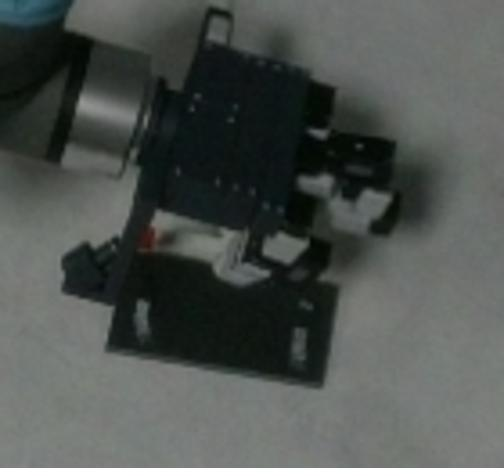

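>>> {"name": "move", "arguments": {
  "target": [0,0,0,0,0,0,0,0,0,0,0,0,0,0,0,0,0,0,0,0,0,0,0.4,-0.6,0,0.0928,0.0164,0,0,0,0.608,0.43,-0.576,-0.696,-0.43,-0.678,-0.226,-0.168,-0.959,0,0.956,0.5,0.608,-0.46,-0.576,-0.696,0,-0.94],
  "speed": 0.1
}}

>>> {"name": "move", "arguments": {
  "target": [0,0,0,0,0,0,0,0,0,0,0,0,0,0,0,0,0,0,0,0,0,0,0.4,-0.6,0,0.0197,0.0035,0,0,0,0.608,0.43,-0.576,-0.696,-0.43,-0.678,-0.226,-0.168,-0.959,0,0.956,0.5,0.608,-0.46,-0.576,-0.696,0,-0.94],
  "cameras": ["cam_high","cam_right_wrist"],
  "speed": 0.004,
  "stop_force": 4
}}

>>> {"name": "zoom_image", "arguments": {
  "camera": "cam_high",
  "region": [300, 110, 440, 240]
}}

Scene clock: 6063.60 s.
left_arm: end_effector_position=(+0.2927, +0.8847, +0.2300) hand_goal=(+0.000, +0.000, +0.000, +0.000, +0.000, +0.000, +0.000, +0.000, +0.000, +0.000, +0.000, +0.000, +0.000, +0.000, +0.000, +0.000) hand_measured=(-0.018, +0.000, -0.006, -0.004, -0.002, -0.006, +0.002, -0.002, -0.018, +0.000, -0.008, -0.004, -0.016, +0.000, -0.008, -0.004) hand_current_ma=(-89, +0, -29, -15, -10, -31, +8, -6, -87, +0, -35, -14, -78, +0, -31, -14) hand_state=(goal, goal, goal, goal, goal, goal, goal, goal, goal, goal, goal, goal, goal, goal, goal, goal) hand_current_limit=0.40 hand_speed=-0.60 end_effector_quat_wxyz=(+0.000, +0.016, +1.000, +0.000) | right_arm: end_effector_position=(+0.4605, +0.1482, +0.0941) hand_goal=(+0.608, +0.430, -0.576, -0.696, -0.430, -0.678, -0.226, -0.168, -0.960, +0.000, +0.956, +0.500, +0.608, -0.460, -0.576, -0.696) hand_measured=(+0.608, +0.324, -0.578, -0.698, -0.414, -0.676, -0.228, -0.166, -0.946, -0.004, +0.954, +0.498, +0.606, -0.316, -0.578, -0.698) hand_current_ma=(+0, -239, -1, -1, +17, +1, +0, +1, +15, -1, -1, -1, -1, +275, -1, -1) hand_state=(goal, blocked, goal, goal, goal, goal, goal, goal, goal, goal, goal, goal, goal, blocked, goal, goal) hand_current_limit=0.00 hand_speed=-0.94 end_effector_quat_wxyz=(-0.638, +0.759, -0.097, +0.083)
Joint positions: left_arm=[-0.281 -1.556 2.144 0.983 1.571 1.29] | right_arm=[0.668 -0.963 1.614 -0.439 0.95 -0.127]
Joint torques (N m): left_arm=[-0.97 -46.44 -44.48 6.13 0.68 -0.75] | right_arm=[-6.08 -74.99 -25.62 -2.67 0.51 2.57]
Wrist force (N): left_arm=[-0.1 0.0 0.2] | right_arm=[0.6 -0.6 -1.1]
Wrist torque (N m): left_arm=[0.19 0.03 -0.01] | right_arm=[-0.06 -0.12 0.29]
Wrist force, peak (N): left_arm=[-0.3 -0.1 1.2] | right_arm=[1.2 -1.1 -1.2]
Hand target: left_arm +0.2927, +0.8847, +0.2300; +0.000, +0.016, +1.000, +0.000 | right_arm +0.4604, +0.1482, +0.0939; -0.638, +0.759, -0.097, +0.083
Off the commanded pose: left_arm 0.000 m, 0 deg | right_arm 0.000 m, 0 deg.
move: done

Scene clock: 6065.50 s.
left_arm: end_effector_position=(+0.2927, +0.8847, +0.2300) hand_goal=(+0.000, +0.000, +0.000, +0.000, +0.000, +0.000, +0.000, +0.000, +0.000, +0.000, +0.000, +0.000, +0.000, +0.000, +0.000, +0.000) hand_measured=(-0.018, +0.000, -0.006, -0.004, -0.002, -0.006, +0.002, -0.002, -0.018, +0.000, -0.008, -0.004, -0.016, +0.000, -0.008, -0.004) hand_current_ma=(-89, +0, -29, -15, -10, -31, +8, -6, -87, +0, -35, -14, -78, +0, -31, -14) hand_state=(goal, goal, goal, goal, goal, goal, goal, goal, goal, goal, goal, goal, goal, goal, goal, goal) hand_current_limit=0.40 hand_speed=-0.60 end_effector_quat_wxyz=(+0.000, +0.016, +1.000, +0.000) | right_arm: end_effector_position=(+0.4604, +0.1482, +0.0890) hand_goal=(+0.608, +0.430, -0.576, -0.696, -0.430, -0.678, -0.226, -0.168, -0.960, +0.000, +0.956, +0.500, +0.608, -0.460, -0.576, -0.696) hand_measured=(+0.614, +0.332, -0.572, -0.694, -0.414, -0.676, -0.228, -0.166, -0.946, -0.004, +0.954, +0.498, +0.608, -0.316, -0.576, -0.696) hand_current_ma=(+5, -217, +2, +0, +17, +1, +0, +1, +15, -1, -1, -1, +0, +275, +0, +0) hand_state=(goal, blocked, goal, goal, goal, goal, goal, goal, goal, goal, goal, goal, goal, blocked, goal, goal) hand_current_limit=0.00 hand_speed=-0.94 end_effector_quat_wxyz=(-0.638, +0.759, -0.097, +0.083)
Joint positions: left_arm=[-0.281 -1.556 2.144 0.983 1.571 1.29] | right_arm=[0.668 -0.958 1.616 -0.446 0.95 -0.126]
Joint torques (N m): left_arm=[1.23 -45.08 -44.21 6.21 0.6 -0.31] | right_arm=[8.58 -103.13 -33.52 1.06 1.9 2.57]
Wrist force (N): left_arm=[0.1 -0.2 -0.1] | right_arm=[2.5 -5.1 -0.3]
Wrist torque (N m): left_arm=[0.20 -0.01 0.01] | right_arm=[-0.35 -0.23 0.15]
Wrist force, peak (N): left_arm=[-0.5 0.1 0.9] | right_arm=[2.6 -5.3 -0.5]
Hand target: left_arm +0.2927, +0.8847, +0.2300; +0.000, +0.016, +1.000, +0.000 | right_arm +0.4605, +0.1482, +0.0892; -0.638, +0.759, -0.097, +0.083 (not the last commanded pose)
Off the commanded pose: left_arm 0.000 m, 0 deg | right_arm 0.007 m, 0 deg.
move: contact (right_arm)
Images, in order (width x height): cam_high 672x504, cam_right_wrist 672x504.

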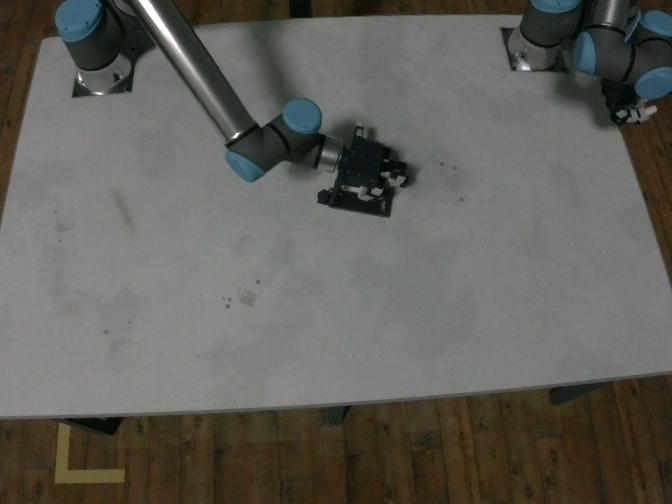

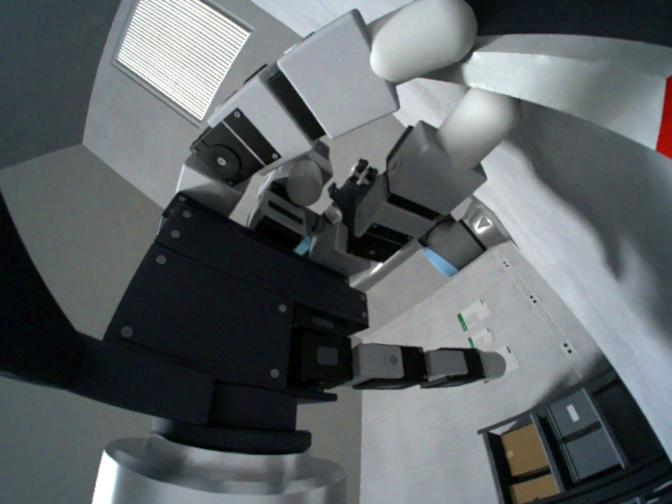

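Scaled by 3.600.

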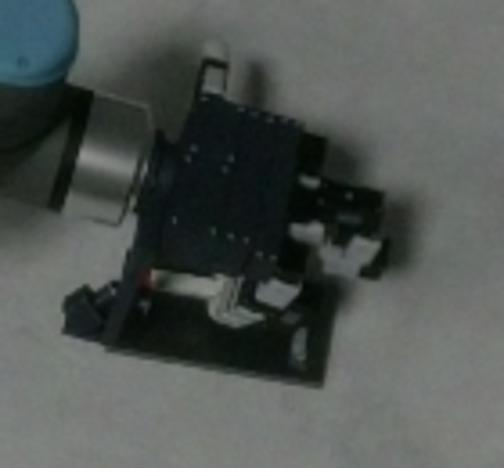

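>>> {"name": "move", "arguments": {
  "target": [0,0,0,0,0,0,0,0,0,0,0,0,0,0,0,0,0,0,0,0,0,0,0.4,-0.6,0.0025,0.0005,0,0,0,0,0.608,0.43,-0.576,-0.696,-0.43,-0.678,-0.226,-0.168,-0.959,0,0.956,0.5,0.608,-0.46,-0.576,-0.696,0,-0.94],
  "speed": 0.004
}}

>>> {"name": "move", "arguments": {
  "target": [0,0,0,0,0,0,0,0,0,0,0,0,0,0,0,0,0,0,0,0,0,0,0.4,-0.6,0,0.0066,0.0012,0,0,0,0.608,0.43,-0.576,-0.696,-0.43,-0.678,-0.226,-0.168,-0.959,0,0.956,0.5,0.608,-0.46,-0.576,-0.696,0,-0.94],
  "speed": 0.004,
  "stop_force": 4
}}

Scene clock: 6078.23 s.
left_arm: end_effector_position=(+0.2927, +0.8847, +0.2300) hand_goal=(+0.000, +0.000, +0.000, +0.000, +0.000, +0.000, +0.000, +0.000, +0.000, +0.000, +0.000, +0.000, +0.000, +0.000, +0.000, +0.000) hand_measured=(-0.018, +0.000, -0.006, -0.004, -0.002, -0.006, +0.002, -0.002, -0.018, +0.000, -0.008, -0.004, -0.016, +0.000, -0.008, -0.004) hand_current_ma=(-89, +0, -29, -15, -10, -31, +8, -6, -87, +0, -35, -14, -78, +0, -31, -14) hand_state=(goal, goal, goal, goal, goal, goal, goal, goal, goal, goal, goal, goal, goal, goal, goal, goal) hand_current_limit=0.40 hand_speed=-0.60 end_effector_quat_wxyz=(+0.000, +0.016, +1.000, +0.000) | right_arm: end_effector_position=(+0.4618, +0.1478, +0.0889) hand_goal=(+0.608, +0.430, -0.576, -0.696, -0.430, -0.678, -0.226, -0.168, -0.960, +0.000, +0.956, +0.500, +0.608, -0.460, -0.576, -0.696) hand_measured=(+0.612, +0.332, -0.572, -0.694, -0.414, -0.676, -0.228, -0.166, -0.946, -0.004, +0.954, +0.498, +0.606, -0.316, -0.576, -0.696) hand_current_ma=(+3, -217, +2, +0, +17, +1, +0, +1, +15, -1, -1, -1, -1, +275, +0, +0) hand_state=(goal, blocked, goal, goal, goal, goal, goal, goal, goal, goal, goal, goal, goal, blocked, goal, goal) hand_current_limit=0.00 hand_speed=-0.94 end_effector_quat_wxyz=(-0.638, +0.759, -0.097, +0.083)
Joint positions: left_arm=[-0.281 -1.556 2.144 0.983 1.571 1.29] | right_arm=[0.667 -0.957 1.615 -0.446 0.949 -0.127]
Joint torques (N m): left_arm=[0.6 -45.36 -43.59 5.82 0.67 -0.28] | right_arm=[-13.45 -73.77 -47.94 0.93 -2.06 -3.77]
Wrist force (N): left_arm=[0.0 0.1 0.3] | right_arm=[0.5 -1.8 -0.5]
Wrist torque (N m): left_arm=[0.20 0.03 0.00] | right_arm=[-0.22 -0.12 0.26]
Wrist force, peak (N): left_arm=[-0.2 -0.3 1.0] | right_arm=[2.4 -5.3 -0.7]
Hand target: left_arm +0.2927, +0.8847, +0.2300; +0.000, +0.016, +1.000, +0.000 | right_arm +0.4619, +0.1478, +0.0889; -0.638, +0.759, -0.097, +0.083
Off the commanded pose: left_arm 0.000 m, 0 deg | right_arm 0.000 m, 0 deg.
move: done

Scene clock: 6080.03 s.
left_arm: end_effector_position=(+0.2927, +0.8847, +0.2300) hand_goal=(+0.000, +0.000, +0.000, +0.000, +0.000, +0.000, +0.000, +0.000, +0.000, +0.000, +0.000, +0.000, +0.000, +0.000, +0.000, +0.000) hand_measured=(-0.018, +0.000, -0.006, -0.004, -0.002, -0.006, +0.002, -0.002, -0.018, +0.000, -0.008, -0.004, -0.016, +0.000, -0.008, -0.004) hand_current_ma=(-89, +0, -29, -15, -10, -31, +8, -6, -87, +0, -35, -14, -78, +0, -31, -14) hand_state=(goal, goal, goal, goal, goal, goal, goal, goal, goal, goal, goal, goal, goal, goal, goal, goal) hand_current_limit=0.40 hand_speed=-0.60 end_effector_quat_wxyz=(+0.000, +0.016, +1.000, +0.000) | right_arm: end_effector_position=(+0.4620, +0.1479, +0.0883) hand_goal=(+0.608, +0.430, -0.576, -0.696, -0.430, -0.678, -0.226, -0.168, -0.960, +0.000, +0.956, +0.500, +0.608, -0.460, -0.576, -0.696) hand_measured=(+0.616, +0.332, -0.572, -0.694, -0.414, -0.676, -0.228, -0.166, -0.946, -0.004, +0.954, +0.498, +0.610, -0.316, -0.574, -0.696) hand_current_ma=(+6, -217, +3, +1, +17, +1, +0, +1, +15, -1, -1, -1, +1, +275, +1, +0) hand_state=(goal, blocked, goal, goal, goal, goal, goal, goal, goal, goal, goal, goal, goal, blocked, goal, goal) hand_current_limit=0.00 hand_speed=-0.94 end_effector_quat_wxyz=(-0.638, +0.759, -0.097, +0.083)
Joint positions: left_arm=[-0.281 -1.556 2.144 0.983 1.571 1.29] | right_arm=[0.667 -0.956 1.615 -0.446 0.949 -0.127]
Joint torques (N m): left_arm=[0.93 -52.16 -44.34 6.28 0.34 -0.18] | right_arm=[-11.89 -105.2 -43.96 1.18 -1.68 -3.12]
Wrist force (N): left_arm=[-0.2 -0.1 0.3] | right_arm=[1.3 -3.9 -0.9]
Wrist torque (N m): left_arm=[0.18 0.05 -0.02] | right_arm=[-0.23 -0.16 0.20]
Wrist force, peak (N): left_arm=[-0.5 0.0 1.0] | right_arm=[1.6 -5.8 -0.5]
Hand target: left_arm +0.2927, +0.8847, +0.2300; +0.000, +0.016, +1.000, +0.000 | right_arm +0.4620, +0.1479, +0.0884; -0.638, +0.759, -0.097, +0.083 (not the last commanded pose)
Off the commanded pose: left_arm 0.000 m, 0 deg | right_arm 0.003 m, 0 deg.
move: contact (right_arm)

>>> {"name": "move", "arguments": {
  "target": [
    [0,0,0,0,0,0,0,0,0,0,0,0,0,0,0,0,0,0,0,0,0,0,0.4,-0.6,0,0,0,0,0,0,0.608,0.25,-0.576,-0.696,-0.43,-0.678,-0.226,-0.168,-0.959,0,0.956,0.5,0.608,-0.25,-0.576,-0.696,0,-0.94],
    [0,0,0,0,0,0,0,0,0,0,0,0,0,0,0,0,0,0,0,0,0,0,0.4,-0.6,0,0,0,0,0,0,0.608,0.22,-0.576,-0.696,-0.43,-0.678,-0.226,-0.168,-0.959,0,0.956,0.5,0.608,-0.22,-0.576,-0.696,0,-0.94]
  ],
  "speed": 0.02
}}

>>> {"name": "move", "arguments": {
  "target": [0,0,0,0,0,0,0,0,0,0,0,0,0,0,0,0,0,0,0,0,0,0,0.4,-0.6,-0.0013,0.0069,-0.017,0.0555,0,0,0.608,0.22,-0.576,-0.696,-0.43,-0.678,-0.226,-0.168,-0.959,0,0.956,0.5,0.608,-0.22,-0.576,-0.696,0,-0.94],
  "cameras": ["cam_high","cam_right_wrist"],
  "speed": 0.04
}}

>>> {"name": "zoom_image", "arguments": {
  "camera": "cam_high",
  "region": [310, 150, 410, 220]
}}

Scene clock: 6111.77 s.
left_arm: end_effector_position=(+0.2927, +0.8847, +0.2300) hand_goal=(+0.000, +0.000, +0.000, +0.000, +0.000, +0.000, +0.000, +0.000, +0.000, +0.000, +0.000, +0.000, +0.000, +0.000, +0.000, +0.000) hand_measured=(-0.018, +0.000, -0.006, -0.004, -0.002, -0.006, +0.002, -0.002, -0.018, +0.000, -0.008, -0.004, -0.016, +0.000, -0.008, -0.004) hand_current_ma=(-89, +0, -29, -15, -10, -31, +8, -6, -87, +0, -35, -14, -78, +0, -31, -14) hand_state=(goal, goal, goal, goal, goal, goal, goal, goal, goal, goal, goal, goal, goal, goal, goal, goal) hand_current_limit=0.40 hand_speed=-0.60 end_effector_quat_wxyz=(+0.000, +0.016, +1.000, +0.000) | right_arm: end_effector_position=(+0.4620, +0.1479, +0.0884) hand_goal=(+0.608, +0.220, -0.576, -0.696, -0.430, -0.678, -0.226, -0.168, -0.960, +0.000, +0.956, +0.500, +0.608, -0.220, -0.576, -0.696) hand_measured=(+0.608, +0.222, -0.574, -0.694, -0.414, -0.676, -0.228, -0.166, -0.946, -0.004, +0.954, +0.498, +0.608, -0.222, -0.574, -0.696) hand_current_ma=(+0, +1, +1, +1, +17, +1, +0, +1, +15, -1, -1, -1, +0, -1, +1, +0) hand_state=(goal, goal, goal, goal, goal, goal, goal, goal, goal, goal, goal, goal, goal, goal, goal, goal) hand_current_limit=0.00 hand_speed=-0.94 end_effector_quat_wxyz=(-0.638, +0.759, -0.097, +0.083)
Joint positions: left_arm=[-0.281 -1.556 2.144 0.983 1.571 1.29] | right_arm=[0.667 -0.956 1.615 -0.446 0.949 -0.127]
Joint torques (N m): left_arm=[0.2 -48.25 -46.35 6.07 0.62 -0.49] | right_arm=[-4.1 -100.31 -43.99 0.35 -1.82 -2.63]
Wrist force (N): left_arm=[-0.3 0.6 0.1] | right_arm=[1.0 -1.0 -0.7]
Wrist torque (N m): left_arm=[0.28 0.06 -0.04] | right_arm=[-0.12 -0.18 0.31]
Wrist force, peak (N): left_arm=[0.0 -0.2 1.1] | right_arm=[1.3 -5.0 -0.7]
Hand target: left_arm +0.2927, +0.8847, +0.2300; +0.000, +0.016, +1.000, +0.000 | right_arm +0.4620, +0.1479, +0.0884; -0.638, +0.759, -0.097, +0.083
Off the commanded pose: left_arm 0.000 m, 0 deg | right_arm 0.000 m, 0 deg.
move: done

Scene clock: 6114.40 s.
left_arm: end_effector_position=(+0.2927, +0.8847, +0.2300) hand_goal=(+0.000, +0.000, +0.000, +0.000, +0.000, +0.000, +0.000, +0.000, +0.000, +0.000, +0.000, +0.000, +0.000, +0.000, +0.000, +0.000) hand_measured=(-0.018, +0.000, -0.006, -0.004, -0.002, -0.006, +0.002, -0.002, -0.018, +0.000, -0.008, -0.004, -0.016, +0.000, -0.008, -0.004) hand_current_ma=(-89, +0, -29, -15, -10, -31, +8, -6, -87, +0, -35, -14, -78, +0, -31, -14) hand_state=(goal, goal, goal, goal, goal, goal, goal, goal, goal, goal, goal, goal, goal, goal, goal, goal) hand_current_limit=0.40 hand_speed=-0.60 end_effector_quat_wxyz=(+0.000, +0.016, +1.000, +0.000) | right_arm: end_effector_position=(+0.4585, +0.1377, +0.0860) hand_goal=(+0.608, +0.220, -0.576, -0.696, -0.430, -0.678, -0.226, -0.168, -0.960, +0.000, +0.956, +0.500, +0.608, -0.220, -0.576, -0.696) hand_measured=(+0.608, +0.222, -0.574, -0.694, -0.414, -0.676, -0.228, -0.166, -0.946, -0.004, +0.954, +0.498, +0.608, -0.222, -0.574, -0.696) hand_current_ma=(+0, +1, +1, +1, +17, +1, +0, +1, +15, -1, -1, -1, +0, -1, +1, +0) hand_state=(goal, goal, goal, goal, goal, goal, goal, goal, goal, goal, goal, goal, goal, goal, goal, goal) hand_current_limit=0.00 hand_speed=-0.94 end_effector_quat_wxyz=(+0.702, -0.701, +0.090, -0.091)
Joint positions: left_arm=[-0.281 -1.556 2.144 0.983 1.571 1.29] | right_arm=[0.645 -0.978 1.749 -0.774 0.916 0]
Joint torques (N m): left_arm=[2.71 -50.48 -44.47 6.15 0.08 -0.78] | right_arm=[-13.5 -102.65 -23.03 -3.76 -1.44 4.07]
Wrist force (N): left_arm=[0.0 0.1 0.2] | right_arm=[1.0 -1.0 -0.5]
Wrist torque (N m): left_arm=[0.22 0.02 -0.01] | right_arm=[-0.19 -0.16 0.09]
Wrist force, peak (N): left_arm=[-0.3 0.4 1.0] | right_arm=[1.4 -1.2 -1.0]
Hand target: left_arm +0.2927, +0.8847, +0.2300; +0.000, +0.016, +1.000, +0.000 | right_arm +0.4585, +0.1377, +0.0860; +0.702, -0.701, +0.090, -0.091
Off the commanded pose: left_arm 0.000 m, 0 deg | right_arm 0.000 m, 0 deg.
move: done
Images, in order (width x height): cam_high 672x504, cam_right_wrist 672x504.

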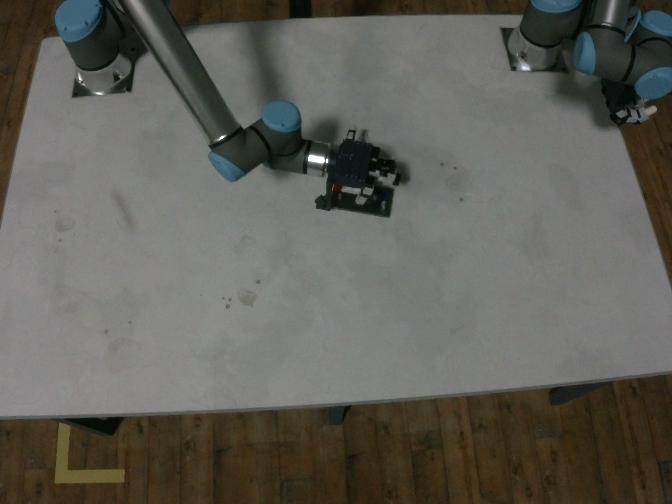

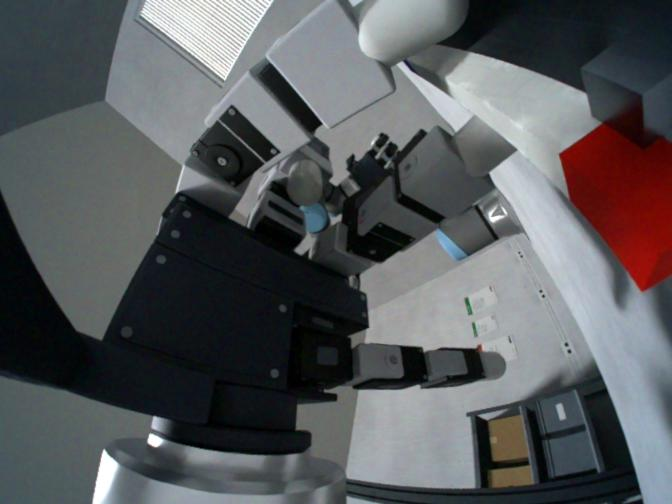

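Scaled by 5.040.

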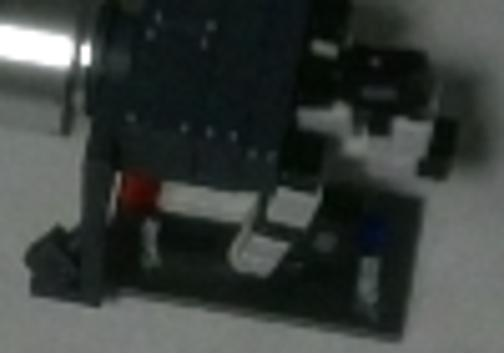

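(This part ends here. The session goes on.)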